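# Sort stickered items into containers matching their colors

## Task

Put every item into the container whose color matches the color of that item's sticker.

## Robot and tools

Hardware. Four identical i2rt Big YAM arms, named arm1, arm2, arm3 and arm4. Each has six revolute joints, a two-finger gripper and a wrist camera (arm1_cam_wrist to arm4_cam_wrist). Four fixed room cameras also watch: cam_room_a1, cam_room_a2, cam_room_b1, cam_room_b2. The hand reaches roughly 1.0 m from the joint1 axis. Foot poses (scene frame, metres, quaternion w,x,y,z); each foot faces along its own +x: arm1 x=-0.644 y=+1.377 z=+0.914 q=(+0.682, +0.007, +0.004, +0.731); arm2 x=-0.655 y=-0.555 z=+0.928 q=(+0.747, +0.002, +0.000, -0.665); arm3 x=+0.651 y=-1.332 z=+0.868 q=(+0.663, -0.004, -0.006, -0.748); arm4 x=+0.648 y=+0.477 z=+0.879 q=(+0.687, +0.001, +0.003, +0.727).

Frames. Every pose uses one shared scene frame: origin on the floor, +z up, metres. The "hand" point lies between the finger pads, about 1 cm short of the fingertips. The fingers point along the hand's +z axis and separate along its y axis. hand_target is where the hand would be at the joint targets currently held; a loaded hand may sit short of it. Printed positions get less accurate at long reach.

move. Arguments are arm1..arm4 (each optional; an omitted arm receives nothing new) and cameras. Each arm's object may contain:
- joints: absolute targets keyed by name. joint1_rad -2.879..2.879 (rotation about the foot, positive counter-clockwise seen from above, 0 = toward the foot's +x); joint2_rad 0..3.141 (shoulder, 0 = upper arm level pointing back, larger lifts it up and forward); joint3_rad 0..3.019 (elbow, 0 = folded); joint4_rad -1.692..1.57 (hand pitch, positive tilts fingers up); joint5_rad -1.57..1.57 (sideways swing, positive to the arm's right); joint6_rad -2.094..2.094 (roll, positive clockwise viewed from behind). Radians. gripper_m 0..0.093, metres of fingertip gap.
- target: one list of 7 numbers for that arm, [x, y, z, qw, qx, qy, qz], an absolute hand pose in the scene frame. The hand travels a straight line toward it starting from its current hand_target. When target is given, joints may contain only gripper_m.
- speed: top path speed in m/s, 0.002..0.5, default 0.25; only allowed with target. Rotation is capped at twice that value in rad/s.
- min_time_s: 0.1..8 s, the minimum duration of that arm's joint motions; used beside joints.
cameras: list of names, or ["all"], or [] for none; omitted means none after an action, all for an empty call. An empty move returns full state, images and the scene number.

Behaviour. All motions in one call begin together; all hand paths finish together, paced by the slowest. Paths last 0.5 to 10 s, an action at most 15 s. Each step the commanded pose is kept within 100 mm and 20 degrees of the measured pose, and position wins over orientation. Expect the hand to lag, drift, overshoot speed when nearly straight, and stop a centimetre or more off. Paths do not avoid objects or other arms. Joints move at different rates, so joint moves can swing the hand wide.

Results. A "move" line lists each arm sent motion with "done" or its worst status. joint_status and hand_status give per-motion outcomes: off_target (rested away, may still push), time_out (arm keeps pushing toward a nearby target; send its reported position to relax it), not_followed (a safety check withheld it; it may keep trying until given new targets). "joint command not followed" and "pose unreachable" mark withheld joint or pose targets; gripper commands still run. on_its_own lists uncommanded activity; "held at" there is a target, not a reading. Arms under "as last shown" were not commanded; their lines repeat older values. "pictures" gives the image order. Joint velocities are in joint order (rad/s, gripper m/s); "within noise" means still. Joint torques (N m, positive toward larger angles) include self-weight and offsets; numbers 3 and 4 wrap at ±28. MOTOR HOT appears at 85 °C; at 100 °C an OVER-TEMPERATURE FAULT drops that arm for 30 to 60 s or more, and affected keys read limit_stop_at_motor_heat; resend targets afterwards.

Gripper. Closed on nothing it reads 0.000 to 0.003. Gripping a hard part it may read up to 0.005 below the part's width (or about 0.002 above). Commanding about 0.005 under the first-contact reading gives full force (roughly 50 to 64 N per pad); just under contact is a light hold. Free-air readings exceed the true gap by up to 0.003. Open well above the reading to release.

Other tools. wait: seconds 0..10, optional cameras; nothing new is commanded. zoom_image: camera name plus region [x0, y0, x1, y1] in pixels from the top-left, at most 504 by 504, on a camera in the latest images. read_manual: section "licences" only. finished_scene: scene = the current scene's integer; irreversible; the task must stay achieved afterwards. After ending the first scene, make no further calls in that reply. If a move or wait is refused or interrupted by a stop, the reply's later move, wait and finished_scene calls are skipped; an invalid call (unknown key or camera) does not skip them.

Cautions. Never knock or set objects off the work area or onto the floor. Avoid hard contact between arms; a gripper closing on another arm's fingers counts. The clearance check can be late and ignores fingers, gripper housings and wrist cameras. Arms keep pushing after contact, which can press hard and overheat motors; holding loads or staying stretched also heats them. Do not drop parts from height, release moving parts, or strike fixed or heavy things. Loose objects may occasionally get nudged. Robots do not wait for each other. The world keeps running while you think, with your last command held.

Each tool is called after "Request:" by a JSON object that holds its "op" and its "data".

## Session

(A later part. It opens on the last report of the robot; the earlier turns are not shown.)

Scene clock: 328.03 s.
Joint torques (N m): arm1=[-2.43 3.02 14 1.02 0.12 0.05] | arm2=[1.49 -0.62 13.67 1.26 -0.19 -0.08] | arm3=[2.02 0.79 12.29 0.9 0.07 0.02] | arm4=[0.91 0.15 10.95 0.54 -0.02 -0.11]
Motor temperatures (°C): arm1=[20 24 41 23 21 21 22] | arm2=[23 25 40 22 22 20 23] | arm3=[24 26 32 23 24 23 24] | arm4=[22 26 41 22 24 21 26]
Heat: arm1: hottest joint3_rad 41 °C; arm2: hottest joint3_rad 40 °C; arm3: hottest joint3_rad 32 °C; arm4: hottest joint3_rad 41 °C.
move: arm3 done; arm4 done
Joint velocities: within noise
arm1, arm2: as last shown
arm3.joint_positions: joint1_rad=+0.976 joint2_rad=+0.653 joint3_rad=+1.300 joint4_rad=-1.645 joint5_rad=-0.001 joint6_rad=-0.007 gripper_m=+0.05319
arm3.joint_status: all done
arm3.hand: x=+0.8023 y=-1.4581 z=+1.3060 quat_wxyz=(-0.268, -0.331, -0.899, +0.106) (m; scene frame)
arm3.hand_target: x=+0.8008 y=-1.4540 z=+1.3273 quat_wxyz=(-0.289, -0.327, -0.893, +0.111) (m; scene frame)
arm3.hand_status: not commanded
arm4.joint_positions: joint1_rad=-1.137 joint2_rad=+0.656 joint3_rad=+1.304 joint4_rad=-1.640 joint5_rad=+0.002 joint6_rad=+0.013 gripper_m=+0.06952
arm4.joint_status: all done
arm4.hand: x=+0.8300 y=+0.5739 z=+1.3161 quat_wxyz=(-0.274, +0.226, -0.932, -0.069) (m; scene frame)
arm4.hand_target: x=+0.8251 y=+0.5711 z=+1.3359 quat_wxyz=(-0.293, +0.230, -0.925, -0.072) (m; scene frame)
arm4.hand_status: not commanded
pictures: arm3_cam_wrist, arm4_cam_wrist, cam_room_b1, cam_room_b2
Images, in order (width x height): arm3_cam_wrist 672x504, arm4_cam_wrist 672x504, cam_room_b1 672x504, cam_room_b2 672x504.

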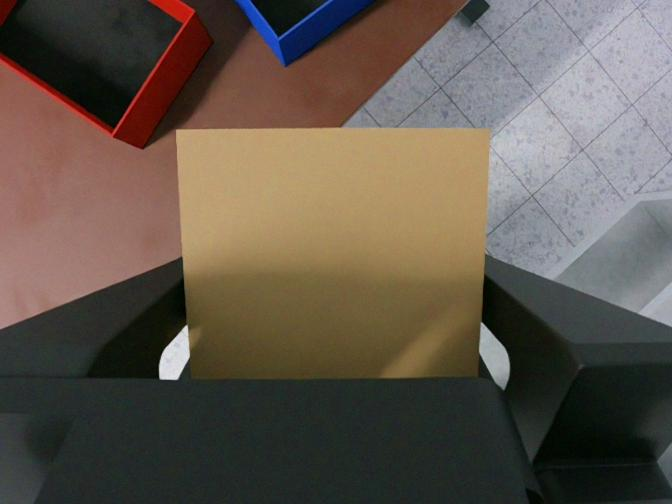

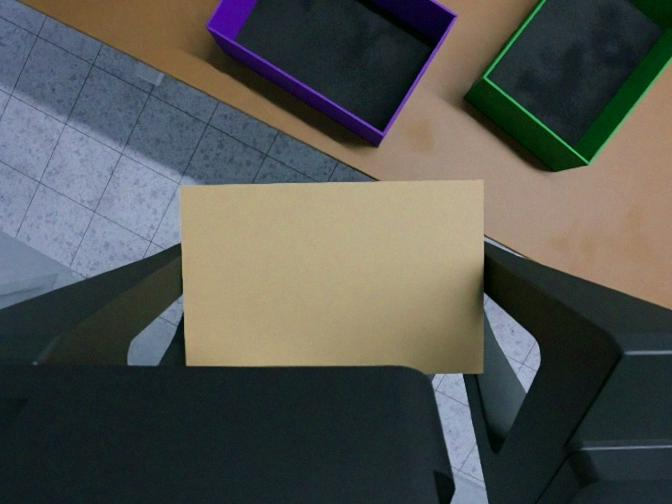

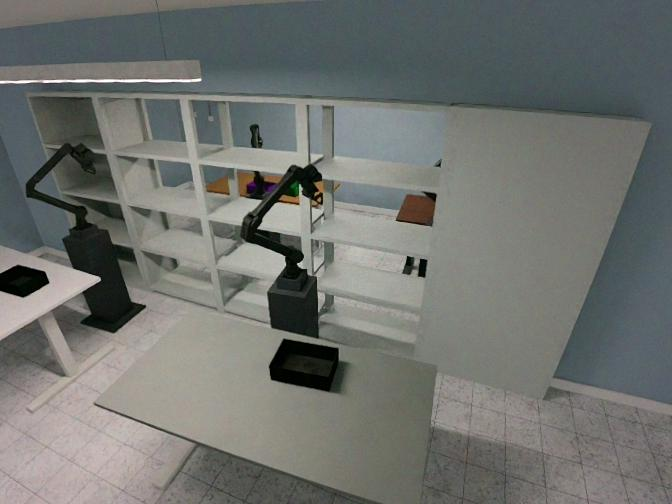

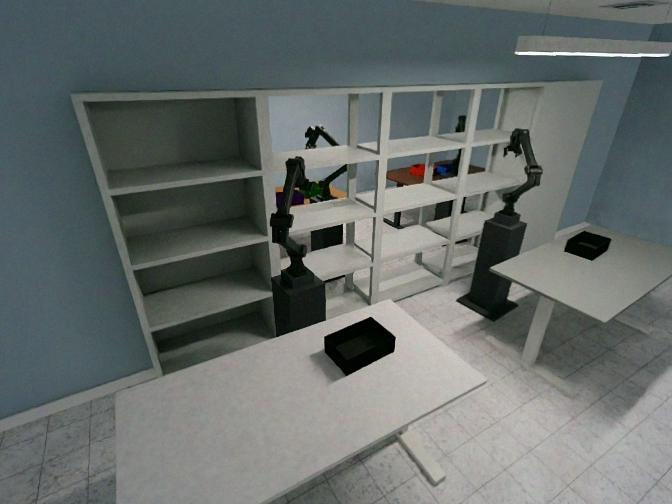

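Request:
{"op": "move", "data": {"arm3": {"target": [1.125, -1.73, 0.96, -0.2429, -0.3335, -0.9065, 0.0894], "speed": 0.25}, "arm4": {"target": [1.077, 0.708, 0.96, -0.3159, 0.2287, -0.9174, -0.0788], "speed": 0.25}, "cameras": ["arm3_cam_wrist", "arm4_cam_wrist", "cam_room_a1", "cam_room_a2"]}}

Scene clock: 354.27 s.
Joint torques (N m): arm1=[-2.9 2.32 13.86 0.81 0.1 0.02] | arm2=[1.49 -0.79 13.68 1.28 -0.19 -0.09] | arm3=[2.14 -18.37 12.49 1.4 -0.07 0.03] | arm4=[1.08 -12.16 8.81 1.69 0.12 -0.03]
Motor temperatures (°C): arm1=[20 24 41 23 21 21 22] | arm2=[23 25 40 22 22 20 23] | arm3=[24 25 33 23 24 23 24] | arm4=[22 24 40 22 24 21 26]
Heat: arm1: hottest joint3_rad 41 °C; arm2: hottest joint3_rad 40 °C; arm3: hottest joint3_rad 33 °C; arm4: hottest joint3_rad 40 °C.
move: arm3 off_target; arm4 off_target
Joint velocities: within noise
arm1, arm2: as last shown
arm3.joint_positions: joint1_rad=+0.976 joint2_rad=+1.772 joint3_rad=+1.210 joint4_rad=-0.563 joint5_rad=-0.005 joint6_rad=+0.001 gripper_m=+0.05319
arm3.joint_status: not commanded
arm3.hand: x=+1.0997 y=-1.7201 z=+0.9337 quat_wxyz=(-0.211, -0.340, -0.913, +0.081) (m; scene frame)
arm3.hand_target: x=+1.1236 y=-1.7287 z=+0.9608 quat_wxyz=(-0.243, -0.333, -0.907, +0.089) (m; scene frame)
arm3.hand_status: off_target (0.038 m and 4.0 deg from the pose sent, 0.546 m and 3.5 deg at the start)
arm4.joint_positions: joint1_rad=-1.137 joint2_rad=+1.423 joint3_rad=+0.732 joint4_rad=-0.253 joint5_rad=+0.002 joint6_rad=+0.013 gripper_m=+0.06952
arm4.joint_status: not commanded
arm4.hand: x=+1.0660 y=+0.6994 z=+0.9471 quat_wxyz=(-0.296, +0.225, -0.925, -0.074) (m; scene frame)
arm4.hand_target: x=+1.0765 y=+0.7077 z=+0.9602 quat_wxyz=(-0.316, +0.229, -0.917, -0.079) (m; scene frame)
arm4.hand_status: off_target (0.019 m and 2.5 deg from the pose sent, 0.454 m and 5.2 deg at the start)
pictures: arm3_cam_wrist, arm4_cam_wrist, cam_room_a1, cam_room_a2
Images, in order (width x height): arm3_cam_wrist 672x504, arm4_cam_wrist 672x504, cam_room_a1 672x504, cam_room_a2 672x504.

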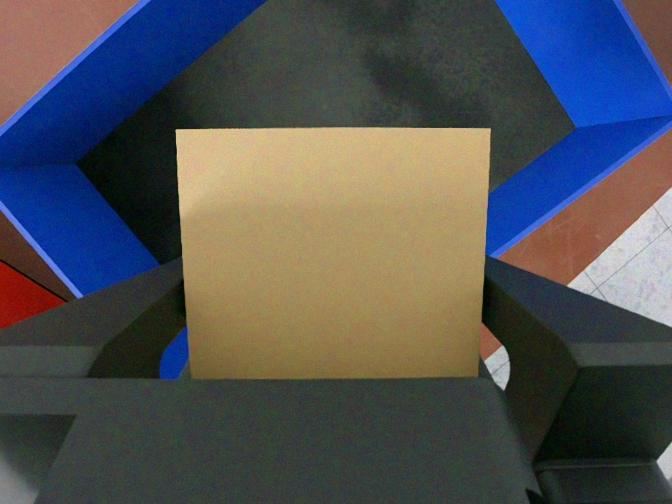

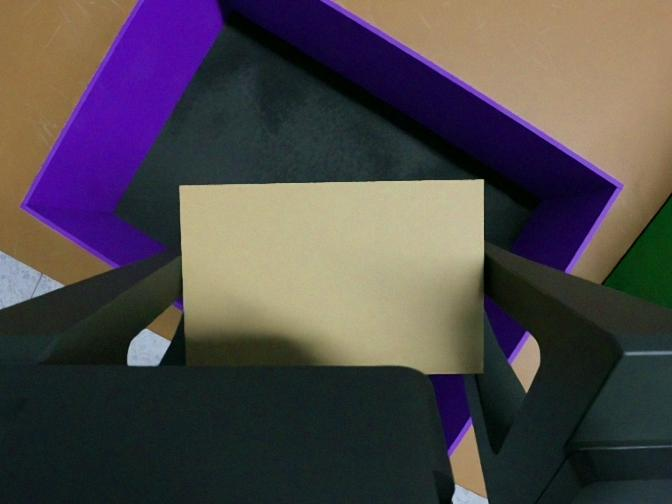

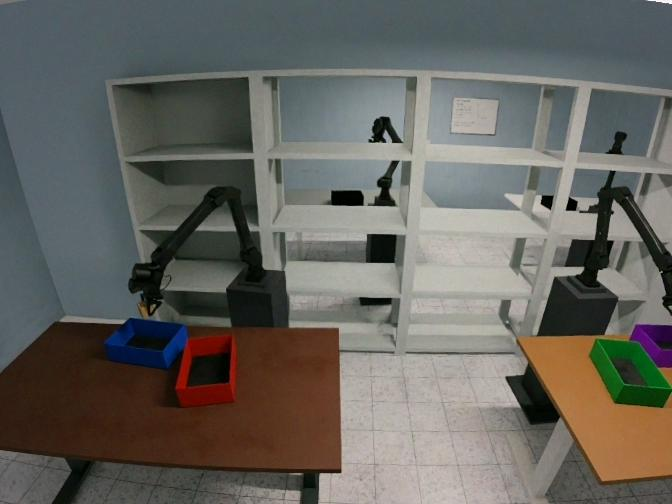

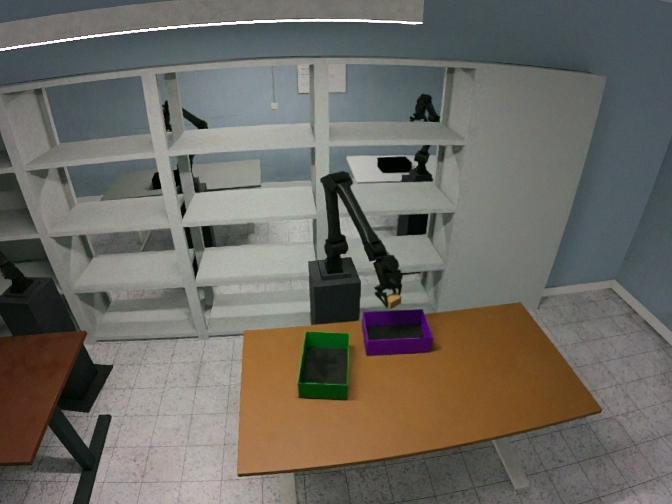

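Request:
{"op": "move", "data": {"arm3": {"target": [1.15, -1.748, 0.835, -0.2429, -0.3335, -0.9065, 0.0894], "speed": 0.2}, "arm4": {"target": [1.095, 0.727, 0.825, -0.3159, 0.2287, -0.9174, -0.0788], "speed": 0.2}, "cameras": ["arm3_cam_wrist", "arm4_cam_wrist"]}}

Scene clock: 373.13 s.
Joint torques (N m): arm1=[-2.9 3.14 14.06 0.9 0.07 0.07] | arm2=[1.49 -0.73 13.7 1.32 -0.19 -0.08] | arm3=[2.02 -20.13 10.63 1.57 0.08 0.02] | arm4=[1.26 -14.86 5.85 1.72 0.22 0.11]
Motor temperatures (°C): arm1=[20 24 42 23 21 21 22] | arm2=[23 25 41 22 22 20 23] | arm3=[24 25 32 23 24 23 25] | arm4=[22 24 38 22 24 21 26]
Heat: arm1: hottest joint3_rad 42 °C; arm2: hottest joint3_rad 41 °C; arm3: hottest joint3_rad 32 °C; arm4: hottest joint3_rad 38 °C.
move: arm3 off_target; arm4 off_target
Joint velocities: within noise
arm1, arm2: as last shown
arm3.joint_positions: joint1_rad=+0.982 joint2_rad=+2.026 joint3_rad=+1.222 joint4_rad=-0.314 joint5_rad=-0.005 joint6_rad=+0.006 gripper_m=+0.05319
arm3.joint_status: not commanded
arm3.hand: x=+1.1238 y=-1.7377 z=+0.8163 quat_wxyz=(-0.215, -0.339, -0.912, +0.081) (m; scene frame)
arm3.hand_target: x=+1.1489 y=-1.7469 z=+0.8360 quat_wxyz=(-0.243, -0.334, -0.907, +0.089) (m; scene frame)
arm3.hand_status: off_target (0.034 m and 3.5 deg from the pose sent, 0.114 m and 4.0 deg at the start)
arm4.joint_positions: joint1_rad=-1.119 joint2_rad=+1.814 joint3_rad=+0.716 joint4_rad=+0.162 joint5_rad=+0.012 joint6_rad=+0.013 gripper_m=+0.06951
arm4.joint_status: not commanded
arm4.hand: x=+1.0856 y=+0.7184 z=+0.8182 quat_wxyz=(-0.301, +0.232, -0.922, -0.074) (m; scene frame)
arm4.hand_target: x=+1.0946 y=+0.7269 z=+0.8251 quat_wxyz=(-0.316, +0.229, -0.917, -0.079) (m; scene frame)
arm4.hand_status: off_target (0.014 m and 1.9 deg from the pose sent, 0.129 m and 2.5 deg at the start)
pictures: arm3_cam_wrist, arm4_cam_wrist
Images, in order (width x height): arm3_cam_wrist 672x504, arm4_cam_wrist 672x504.

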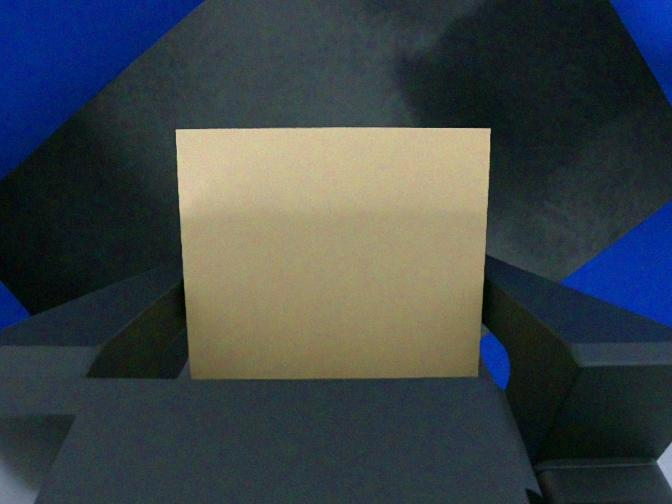

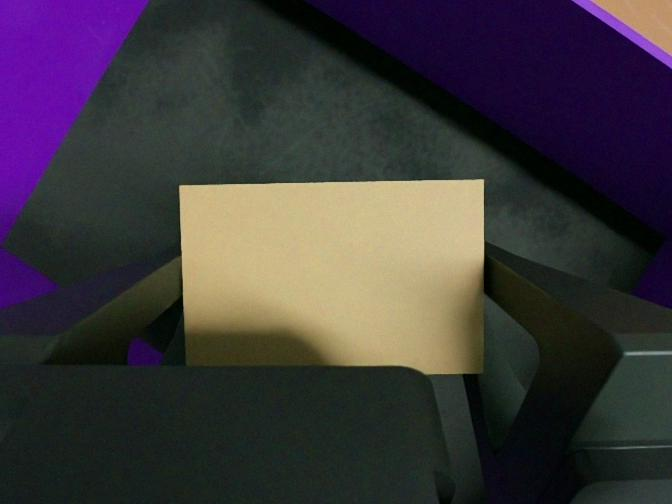

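Request:
{"op": "move", "data": {"arm3": {"target": [1.15, -1.748, 0.772, -0.2429, -0.3335, -0.9065, 0.0894], "speed": 0.1}, "arm4": {"target": [1.096, 0.728, 0.754, -0.3159, 0.2287, -0.9174, -0.0788], "speed": 0.1}}}

Scene clock: 380.10 s.
Joint torques (N m): arm1=[-2.84 2.9 13.9 0.98 0.08 0.09] | arm2=[1.49 -0.67 13.68 1.29 -0.19 -0.08] | arm3=[2.02 -19.96 9.31 1.65 0.1 0.03] | arm4=[1.44 -14.68 4.85 1.61 0.21 0.14]
Motor temperatures (°C): arm1=[20 24 42 23 21 21 22] | arm2=[23 25 41 22 22 20 23] | arm3=[24 25 32 23 24 23 25] | arm4=[22 24 37 22 24 21 26]
Heat: arm1: hottest joint3_rad 42 °C; arm2: hottest joint3_rad 41 °C; arm3: hottest joint3_rad 32 °C; arm4: hottest joint3_rad 37 °C.
move: arm3 off_target; arm4 off_target
Joint velocities: within noise
arm1, arm2: as last shown
arm3.joint_positions: joint1_rad=+0.983 joint2_rad=+2.139 joint3_rad=+1.222 joint4_rad=-0.185 joint5_rad=-0.005 joint6_rad=+0.007 gripper_m=+0.05319
arm3.joint_status: not commanded
arm3.hand: x=+1.1272 y=-1.7409 z=+0.7621 quat_wxyz=(-0.221, -0.339, -0.911, +0.083) (m; scene frame)
arm3.hand_target: x=+1.1493 y=-1.7473 z=+0.7727 quat_wxyz=(-0.243, -0.334, -0.906, +0.089) (m; scene frame)
arm3.hand_status: off_target (0.026 m and 2.7 deg from the pose sent, 0.052 m and 3.5 deg at the start)
arm4.joint_positions: joint1_rad=-1.119 joint2_rad=+2.019 joint3_rad=+0.726 joint4_rad=+0.362 joint5_rad=+0.013 joint6_rad=+0.013 gripper_m=+0.06951
arm4.joint_status: not commanded
arm4.hand: x=+1.0850 y=+0.7178 z=+0.7519 quat_wxyz=(-0.302, +0.231, -0.922, -0.074) (m; scene frame)
arm4.hand_target: x=+1.0956 y=+0.7279 z=+0.7543 quat_wxyz=(-0.316, +0.229, -0.917, -0.079) (m; scene frame)
arm4.hand_status: off_target (0.015 m and 1.7 deg from the pose sent, 0.066 m and 1.9 deg at the start)
pictures: none

Request:
{"op": "move", "data": {"arm3": {"target": [1.15, -1.748, 0.757, -0.2429, -0.3335, -0.9065, 0.0894], "speed": 0.05}, "arm4": {"target": [1.096, 0.728, 0.743, -0.3159, 0.2287, -0.9174, -0.0788], "speed": 0.05}}}

Request:
{"op": "move", "data": {"arm3": {"target": [1.15, -1.748, 0.749, -0.2429, -0.3335, -0.9065, 0.0894], "speed": 0.05}, "arm4": {"target": [1.096, 0.728, 0.735, -0.3159, 0.2287, -0.9174, -0.0788], "speed": 0.05}, "cameras": ["arm3_cam_wrist", "arm4_cam_wrist"]}}

Scene clock: 384.37 s.
Joint torques (N m): arm1=[-2.37 2.84 14.09 1.05 0.12 0.06] | arm2=[1.55 -0.56 13.65 1.29 -0.18 -0.08] | arm3=[2.08 -19.96 9.22 1.62 0.11 0.03] | arm4=[1.67 -14.04 4.79 1.72 0.2 0.16]
Motor temperatures (°C): arm1=[20 24 42 23 21 21 22] | arm2=[23 25 41 22 22 20 23] | arm3=[24 25 32 23 24 23 25] | arm4=[22 24 37 22 24 21 26]
Heat: arm1: hottest joint3_rad 42 °C; arm2: hottest joint3_rad 41 °C; arm3: hottest joint3_rad 32 °C; arm4: hottest joint3_rad 37 °C.
move: arm3 off_target; arm4 off_target
Joint velocities: within noise
arm1, arm2: as last shown
arm3.joint_positions: joint1_rad=+0.983 joint2_rad=+2.166 joint3_rad=+1.222 joint4_rad=-0.157 joint5_rad=-0.005 joint6_rad=+0.007 gripper_m=+0.05319
arm3.joint_status: not commanded
arm3.hand: x=+1.1270 y=-1.7406 z=+0.7488 quat_wxyz=(-0.222, -0.339, -0.910, +0.084) (m; scene frame)
arm3.hand_target: x=+1.1492 y=-1.7471 z=+0.7577 quat_wxyz=(-0.243, -0.333, -0.907, +0.089) (m; scene frame)
arm3.hand_status: off_target (0.026 m and 2.6 deg from the pose sent, 0.024 m and 2.7 deg at the start)
arm4.joint_positions: joint1_rad=-1.119 joint2_rad=+2.047 joint3_rad=+0.732 joint4_rad=+0.388 joint5_rad=+0.013 joint6_rad=+0.013 gripper_m=+0.06951
arm4.joint_status: not commanded
arm4.hand: x=+1.0863 y=+0.7186 z=+0.7440 quat_wxyz=(-0.305, +0.231, -0.921, -0.075) (m; scene frame)
arm4.hand_target: x=+1.0957 y=+0.7279 z=+0.7434 quat_wxyz=(-0.316, +0.229, -0.917, -0.079) (m; scene frame)
arm4.hand_status: off_target (0.014 m and 1.5 deg from the pose sent, 0.017 m and 1.7 deg at the start)
pictures: none

Scene clock: 385.33 s.
Joint torques (N m): arm1=[-2.55 3.19 14.06 0.85 0.12 0.06] | arm2=[1.44 -0.67 13.67 1.31 -0.19 -0.07] | arm3=[2.2 -19.25 9.25 1.66 0.11 0.02] | arm4=[1.9 -14.15 4.56 1.72 0.19 0.13]
Motor temperatures (°C): arm1=[20 24 42 23 21 21 22] | arm2=[23 25 41 22 22 20 23] | arm3=[24 25 32 23 24 23 25] | arm4=[22 24 36 22 24 21 26]
Heat: arm1: hottest joint3_rad 42 °C; arm2: hottest joint3_rad 41 °C; arm3: hottest joint3_rad 32 °C; arm4: hottest joint3_rad 36 °C.
move: arm3 off_target; arm4 off_target
Joint velocities: within noise
arm1.joint_positions: joint1_rad=-2.337 joint2_rad=+0.652 joint3_rad=+1.301 joint4_rad=-1.641 joint5_rad=-0.002 joint6_rad=-0.001 gripper_m=+0.09293
arm1.joint_status: not commanded
arm1.hand: x=-0.4821 y=+1.2462 z=+1.3486 quat_wxyz=(-0.261, -0.326, -0.903, +0.098) (m; scene frame)
arm1.hand_target: x=-0.4868 y=+1.2469 z=+1.3696 quat_wxyz=(-0.279, -0.330, -0.895, +0.108) (m; scene frame)
arm1.hand_status: not commanded
arm2.joint_positions: joint1_rad=+0.934 joint2_rad=+0.656 joint3_rad=+1.302 joint4_rad=-1.636 joint5_rad=+0.004 joint6_rad=+0.014 gripper_m=+0.09290
arm2.joint_status: not commanded
arm2.hand: x=-0.4792 y=-0.6592 z=+1.3660 quat_wxyz=(-0.277, -0.254, -0.924, +0.072) (m; scene frame)
arm2.hand_target: x=-0.4835 y=-0.6538 z=+1.3862 quat_wxyz=(-0.296, -0.241, -0.921, +0.075) (m; scene frame)
arm2.hand_status: not commanded
arm3.joint_positions: joint1_rad=+0.983 joint2_rad=+2.173 joint3_rad=+1.223 joint4_rad=-0.142 joint5_rad=-0.005 joint6_rad=+0.008 gripper_m=+0.05319
arm3.joint_status: not commanded
arm3.hand: x=+1.1290 y=-1.7420 z=+0.7469 quat_wxyz=(-0.227, -0.339, -0.909, +0.085) (m; scene frame)
arm3.hand_target: x=+1.1494 y=-1.7471 z=+0.7496 quat_wxyz=(-0.243, -0.333, -0.907, +0.089) (m; scene frame)
arm3.hand_status: off_target (0.022 m and 2.0 deg from the pose sent, 0.024 m and 2.6 deg at the start)
arm4.joint_positions: joint1_rad=-1.119 joint2_rad=+2.068 joint3_rad=+0.738 joint4_rad=+0.410 joint5_rad=+0.013 joint6_rad=+0.013 gripper_m=+0.06951
arm4.joint_status: not commanded
arm4.hand: x=+1.0883 y=+0.7197 z=+0.7388 quat_wxyz=(-0.308, +0.231, -0.920, -0.075) (m; scene frame)
arm4.hand_target: x=+1.0955 y=+0.7278 z=+0.7352 quat_wxyz=(-0.316, +0.229, -0.917, -0.079) (m; scene frame)
arm4.hand_status: off_target (0.012 m and 1.1 deg from the pose sent, 0.016 m and 1.5 deg at the start)
pictures: arm3_cam_wrist, arm4_cam_wrist
Images, in order (width x height): arm3_cam_wrist 672x504, arm4_cam_wrist 672x504.

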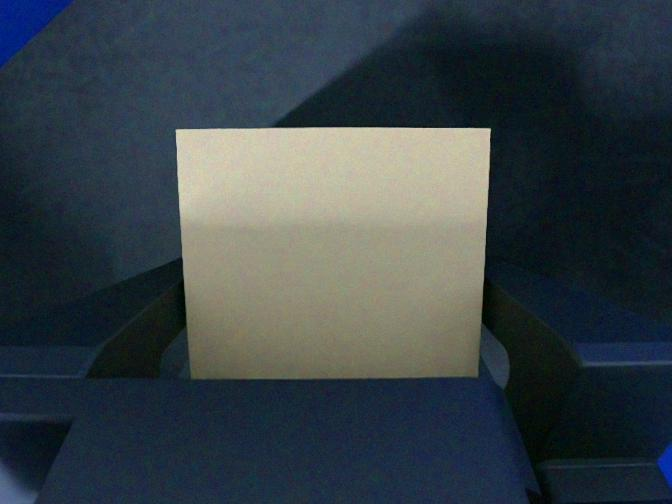

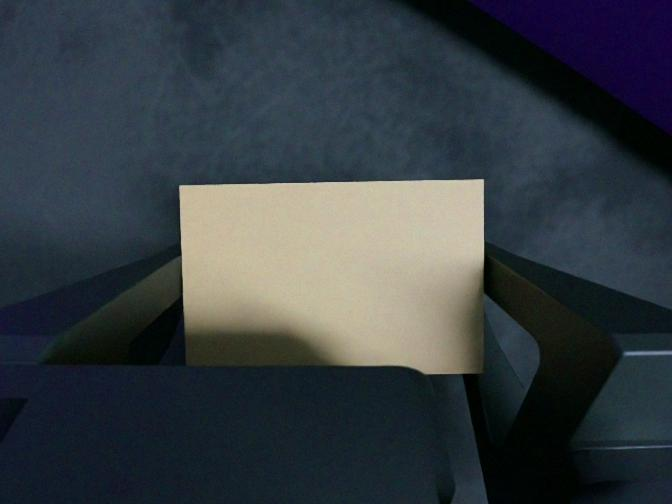

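Request:
{"op": "move", "data": {"arm3": {"target": [1.15, -1.748, 0.743, -0.2429, -0.3335, -0.9065, 0.0894], "speed": 0.05}, "arm4": {"target": [1.096, 0.728, 0.729, -0.3159, 0.2287, -0.9174, -0.0788], "speed": 0.05}}}

Scene clock: 390.70 s.
Joint torques (N m): arm1=[-3.08 2.78 13.94 1.02 0.08 0.05] | arm2=[1.49 -0.67 13.67 1.28 -0.19 -0.08] | arm3=[2.08 -18.37 9.1 1.68 0.12 0.01] | arm4=[1.14 -13.16 4.38 1.62 0.24 0.12]
Motor temperatures (°C): arm1=[20 24 42 23 21 21 21] | arm2=[23 25 41 22 22 20 23] | arm3=[24 26 32 23 24 23 25] | arm4=[22 24 36 22 24 21 26]
Heat: arm1: hottest joint3_rad 42 °C; arm2: hottest joint3_rad 41 °C; arm3: hottest joint3_rad 32 °C; arm4: hottest joint3_rad 36 °C.
move: arm3 off_target; arm4 off_target
Joint velocities: within noise
arm1, arm2: as last shown
arm3.joint_positions: joint1_rad=+0.983 joint2_rad=+2.178 joint3_rad=+1.227 joint4_rad=-0.130 joint5_rad=-0.005 joint6_rad=+0.009 gripper_m=+0.05319
arm3.joint_status: not commanded
arm3.hand: x=+1.1317 y=-1.7444 z=+0.7470 quat_wxyz=(-0.232, -0.338, -0.908, +0.087) (m; scene frame)
arm3.hand_target: x=+1.1494 y=-1.7473 z=+0.7436 quat_wxyz=(-0.243, -0.334, -0.907, +0.089) (m; scene frame)
arm3.hand_status: off_target (0.019 m and 1.4 deg from the pose sent, 0.022 m and 2.0 deg at the start)
arm4.joint_positions: joint1_rad=-1.119 joint2_rad=+2.076 joint3_rad=+0.743 joint4_rad=+0.429 joint5_rad=+0.013 joint6_rad=+0.013 gripper_m=+0.06951
arm4.joint_status: not commanded
arm4.hand: x=+1.0922 y=+0.7219 z=+0.7392 quat_wxyz=(-0.315, +0.230, -0.917, -0.077) (m; scene frame)
arm4.hand_target: x=+1.0957 y=+0.7278 z=+0.7294 quat_wxyz=(-0.316, +0.229, -0.917, -0.079) (m; scene frame)
arm4.hand_status: off_target (0.012 m and 0.2 deg from the pose sent, 0.015 m and 1.0 deg at the start)
pictures: none

Request:
{"op": "move", "data": {"arm3": {"joints": {"gripper_m": 0.06}}, "arm4": {"joints": {"gripper_m": 0.076}}}}

Request:
{"op": "move", "data": {"arm3": {"joints": {"gripper_m": 0.09}}, "arm4": {"joints": {"gripper_m": 0.093}}, "cameras": ["arm3_cam_wrist", "arm4_cam_wrist"]}}

Scene clock: 395.87 s.
Joint torques (N m): arm1=[-3.25 2.67 14.15 0.88 0.11 0.03] | arm2=[1.38 -0.79 13.68 1.32 -0.19 -0.08] | arm3=[2.02 -18.61 8.92 1.54 0.09 0.01] | arm4=[1.38 -13.98 4.29 1.48 0.18 0.11]
Motor temperatures (°C): arm1=[20 24 42 23 21 21 21] | arm2=[23 25 41 22 22 20 23] | arm3=[24 26 32 23 24 23 25] | arm4=[22 24 35 22 24 21 26]
Heat: arm1: hottest joint3_rad 42 °C; arm2: hottest joint3_rad 41 °C; arm3: hottest joint3_rad 32 °C; arm4: hottest joint3_rad 35 °C.
move: arm3 done; arm4 done
Joint velocities: within noise
arm1, arm2: as last shown
arm3.joint_positions: joint1_rad=+0.983 joint2_rad=+2.180 joint3_rad=+1.229 joint4_rad=-0.127 joint5_rad=-0.004 joint6_rad=+0.009 gripper_m=+0.05996
arm3.joint_status: all done
arm3.hand: x=+1.1325 y=-1.7452 z=+0.7466 quat_wxyz=(-0.233, -0.338, -0.908, +0.088) (m; scene frame)
arm3.hand_target: x=+1.1493 y=-1.7473 z=+0.7434 quat_wxyz=(-0.243, -0.334, -0.907, +0.089) (m; scene frame)
arm3.hand_status: not commanded
arm4.joint_positions: joint1_rad=-1.117 joint2_rad=+2.082 joint3_rad=+0.746 joint4_rad=+0.431 joint5_rad=+0.014 joint6_rad=+0.013 gripper_m=+0.07592
arm4.joint_status: all done
arm4.hand: x=+1.0922 y=+0.7224 z=+0.7371 quat_wxyz=(-0.315, +0.230, -0.918, -0.077) (m; scene frame)
arm4.hand_target: x=+1.0955 y=+0.7278 z=+0.7293 quat_wxyz=(-0.316, +0.229, -0.917, -0.079) (m; scene frame)
arm4.hand_status: not commanded
pictures: none

Scene clock: 396.40 s.
Joint torques (N m): arm1=[-3.14 3.19 14 0.88 0.09 0.04] | arm2=[1.67 -0.67 13.68 1.29 -0.2 -0.08] | arm3=[2.37 -18.43 8.9 1.48 0.1 0.01] | arm4=[1.08 -13.68 4.18 1.4 0.17 0.14]
Motor temperatures (°C): arm1=[20 24 42 23 21 21 21] | arm2=[23 25 41 22 22 20 23] | arm3=[24 26 32 23 24 23 25] | arm4=[22 24 35 22 24 21 26]
Heat: arm1: hottest joint3_rad 42 °C; arm2: hottest joint3_rad 41 °C; arm3: hottest joint3_rad 32 °C; arm4: hottest joint3_rad 35 °C.
move: arm3 done; arm4 done
Joint velocities: within noise
arm1, arm2: as last shown
arm3.joint_positions: joint1_rad=+0.983 joint2_rad=+2.180 joint3_rad=+1.229 joint4_rad=-0.126 joint5_rad=-0.004 joint6_rad=+0.009 gripper_m=+0.08994
arm3.joint_status: all done
arm3.hand: x=+1.1326 y=-1.7454 z=+0.7467 quat_wxyz=(-0.233, -0.338, -0.907, +0.088) (m; scene frame)
arm3.hand_target: x=+1.1493 y=-1.7473 z=+0.7434 quat_wxyz=(-0.243, -0.333, -0.907, +0.089) (m; scene frame)
arm3.hand_status: not commanded
arm4.joint_positions: joint1_rad=-1.117 joint2_rad=+2.082 joint3_rad=+0.747 joint4_rad=+0.431 joint5_rad=+0.014 joint6_rad=+0.013 gripper_m=+0.09288
arm4.joint_status: all done
arm4.hand: x=+1.0926 y=+0.7230 z=+0.7374 quat_wxyz=(-0.315, +0.231, -0.917, -0.077) (m; scene frame)
arm4.hand_target: x=+1.0956 y=+0.7278 z=+0.7293 quat_wxyz=(-0.316, +0.229, -0.917, -0.079) (m; scene frame)
arm4.hand_status: not commanded
pictures: arm3_cam_wrist, arm4_cam_wrist
Images, in order (width x height): arm3_cam_wrist 672x504, arm4_cam_wrist 672x504.

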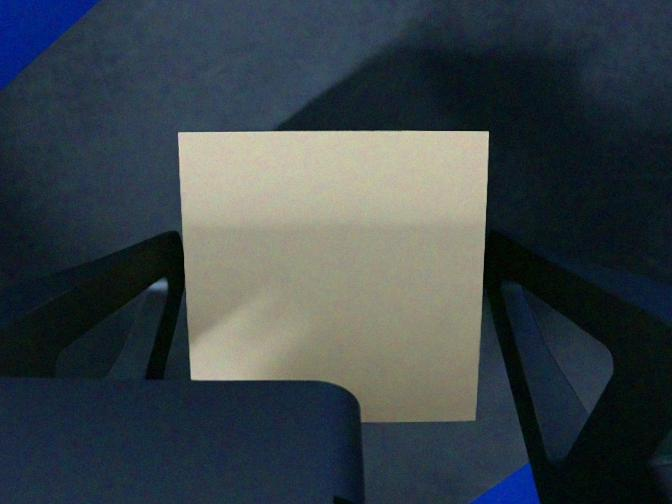

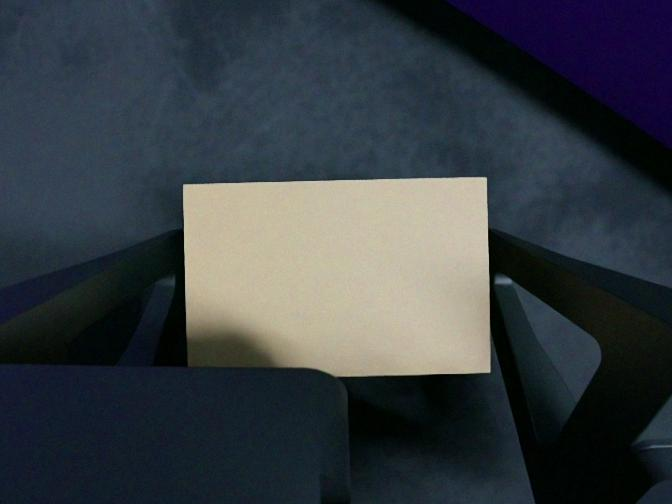

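Request:
{"op": "move", "data": {"arm3": {"target": [1.138, -1.747, 0.95, -0.2429, -0.3335, -0.9065, 0.0894], "speed": 0.2}, "arm4": {"target": [1.093, 0.724, 0.95, -0.3159, 0.2287, -0.9174, -0.0788], "speed": 0.2}, "cameras": ["arm3_cam_wrist", "arm4_cam_wrist", "cam_room_a1", "cam_room_a2"]}}

Scene clock: 403.13 s.
Joint torques (N m): arm1=[-2.9 2.84 14.04 0.88 0.1 0.06] | arm2=[1.55 -0.73 13.67 1.31 -0.19 -0.08] | arm3=[0.85 -18.78 11.6 0.62 -0.07 -0.13] | arm4=[0.5 -12.81 9.62 0.57 0.06 0.07]
Motor temperatures (°C): arm1=[20 24 42 23 21 21 21] | arm2=[23 25 41 22 22 20 23] | arm3=[24 26 32 23 24 23 24] | arm4=[22 24 35 22 24 21 26]
Heat: arm1: hottest joint3_rad 42 °C; arm2: hottest joint3_rad 41 °C; arm3: hottest joint3_rad 32 °C; arm4: hottest joint3_rad 35 °C.
move: arm3 off_target; arm4 off_target
Joint velocities: within noise
arm1, arm2: as last shown
arm3.joint_positions: joint1_rad=+0.983 joint2_rad=+1.830 joint3_rad=+1.281 joint4_rad=-0.539 joint5_rad=-0.008 joint6_rad=+0.009 gripper_m=+0.08994
arm3.joint_status: not commanded
arm3.hand: x=+1.1266 y=-1.7371 z=+0.9338 quat_wxyz=(-0.229, -0.338, -0.909, +0.084) (m; scene frame)
arm3.hand_target: x=+1.1374 y=-1.7465 z=+0.9503 quat_wxyz=(-0.243, -0.333, -0.906, +0.090) (m; scene frame)
arm3.hand_status: off_target (0.022 m and 1.8 deg from the pose sent, 0.203 m and 1.2 deg at the start)
arm4.joint_positions: joint1_rad=-1.117 joint2_rad=+1.495 joint3_rad=+0.764 joint4_rad=-0.194 joint5_rad=+0.014 joint6_rad=+0.013 gripper_m=+0.09288
arm4.joint_status: not commanded
arm4.hand: x=+1.0810 y=+0.7167 z=+0.9366 quat_wxyz=(-0.306, +0.232, -0.920, -0.075) (m; scene frame)
arm4.hand_target: x=+1.0926 y=+0.7237 z=+0.9503 quat_wxyz=(-0.316, +0.229, -0.917, -0.079) (m; scene frame)
arm4.hand_status: off_target (0.019 m and 1.4 deg from the pose sent, 0.213 m and 0.3 deg at the start)
pictures: arm3_cam_wrist, arm4_cam_wrist, cam_room_a1, cam_room_a2
Images, in order (width x height): arm3_cam_wrist 672x504, arm4_cam_wrist 672x504, cam_room_a1 672x504, cam_room_a2 672x504.

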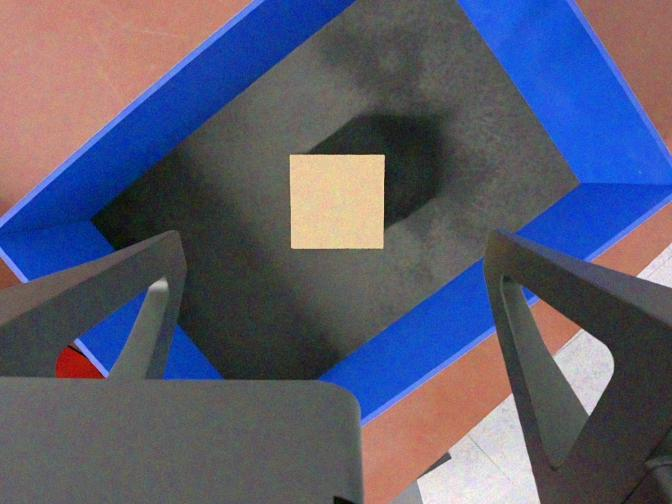

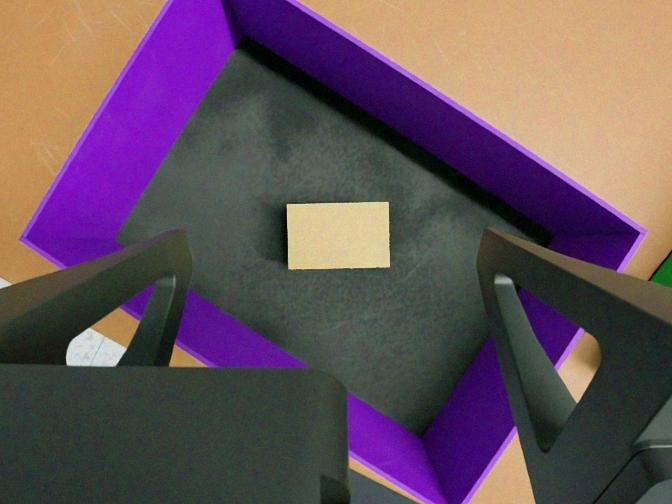

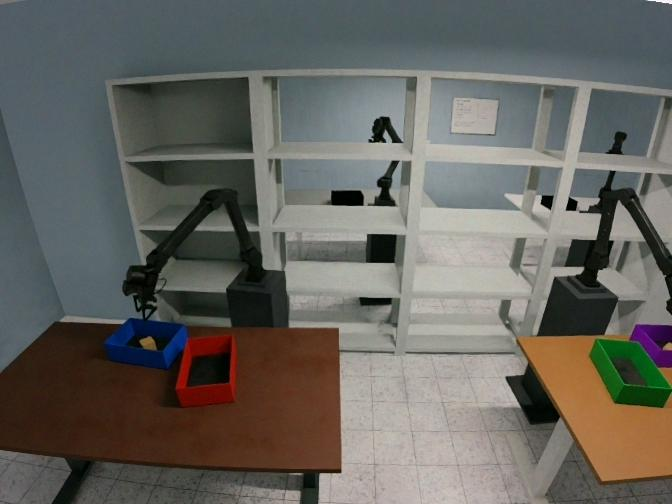

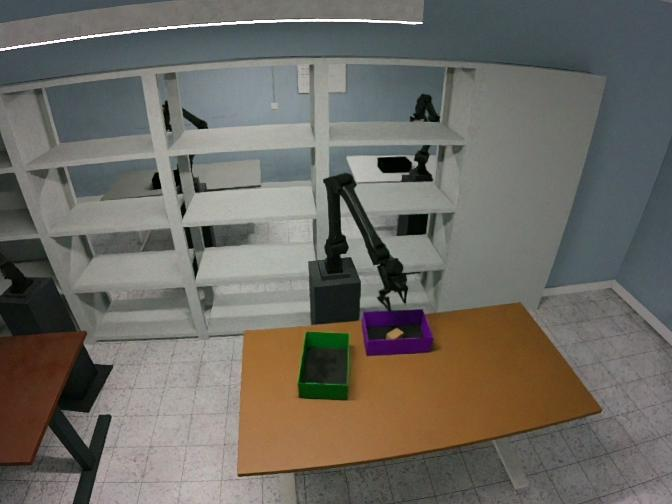

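Both items are flat in their containers.

Request:
{"op": "finished_scene", "data": {"scene": 3}}

The scene is finished: the task was done.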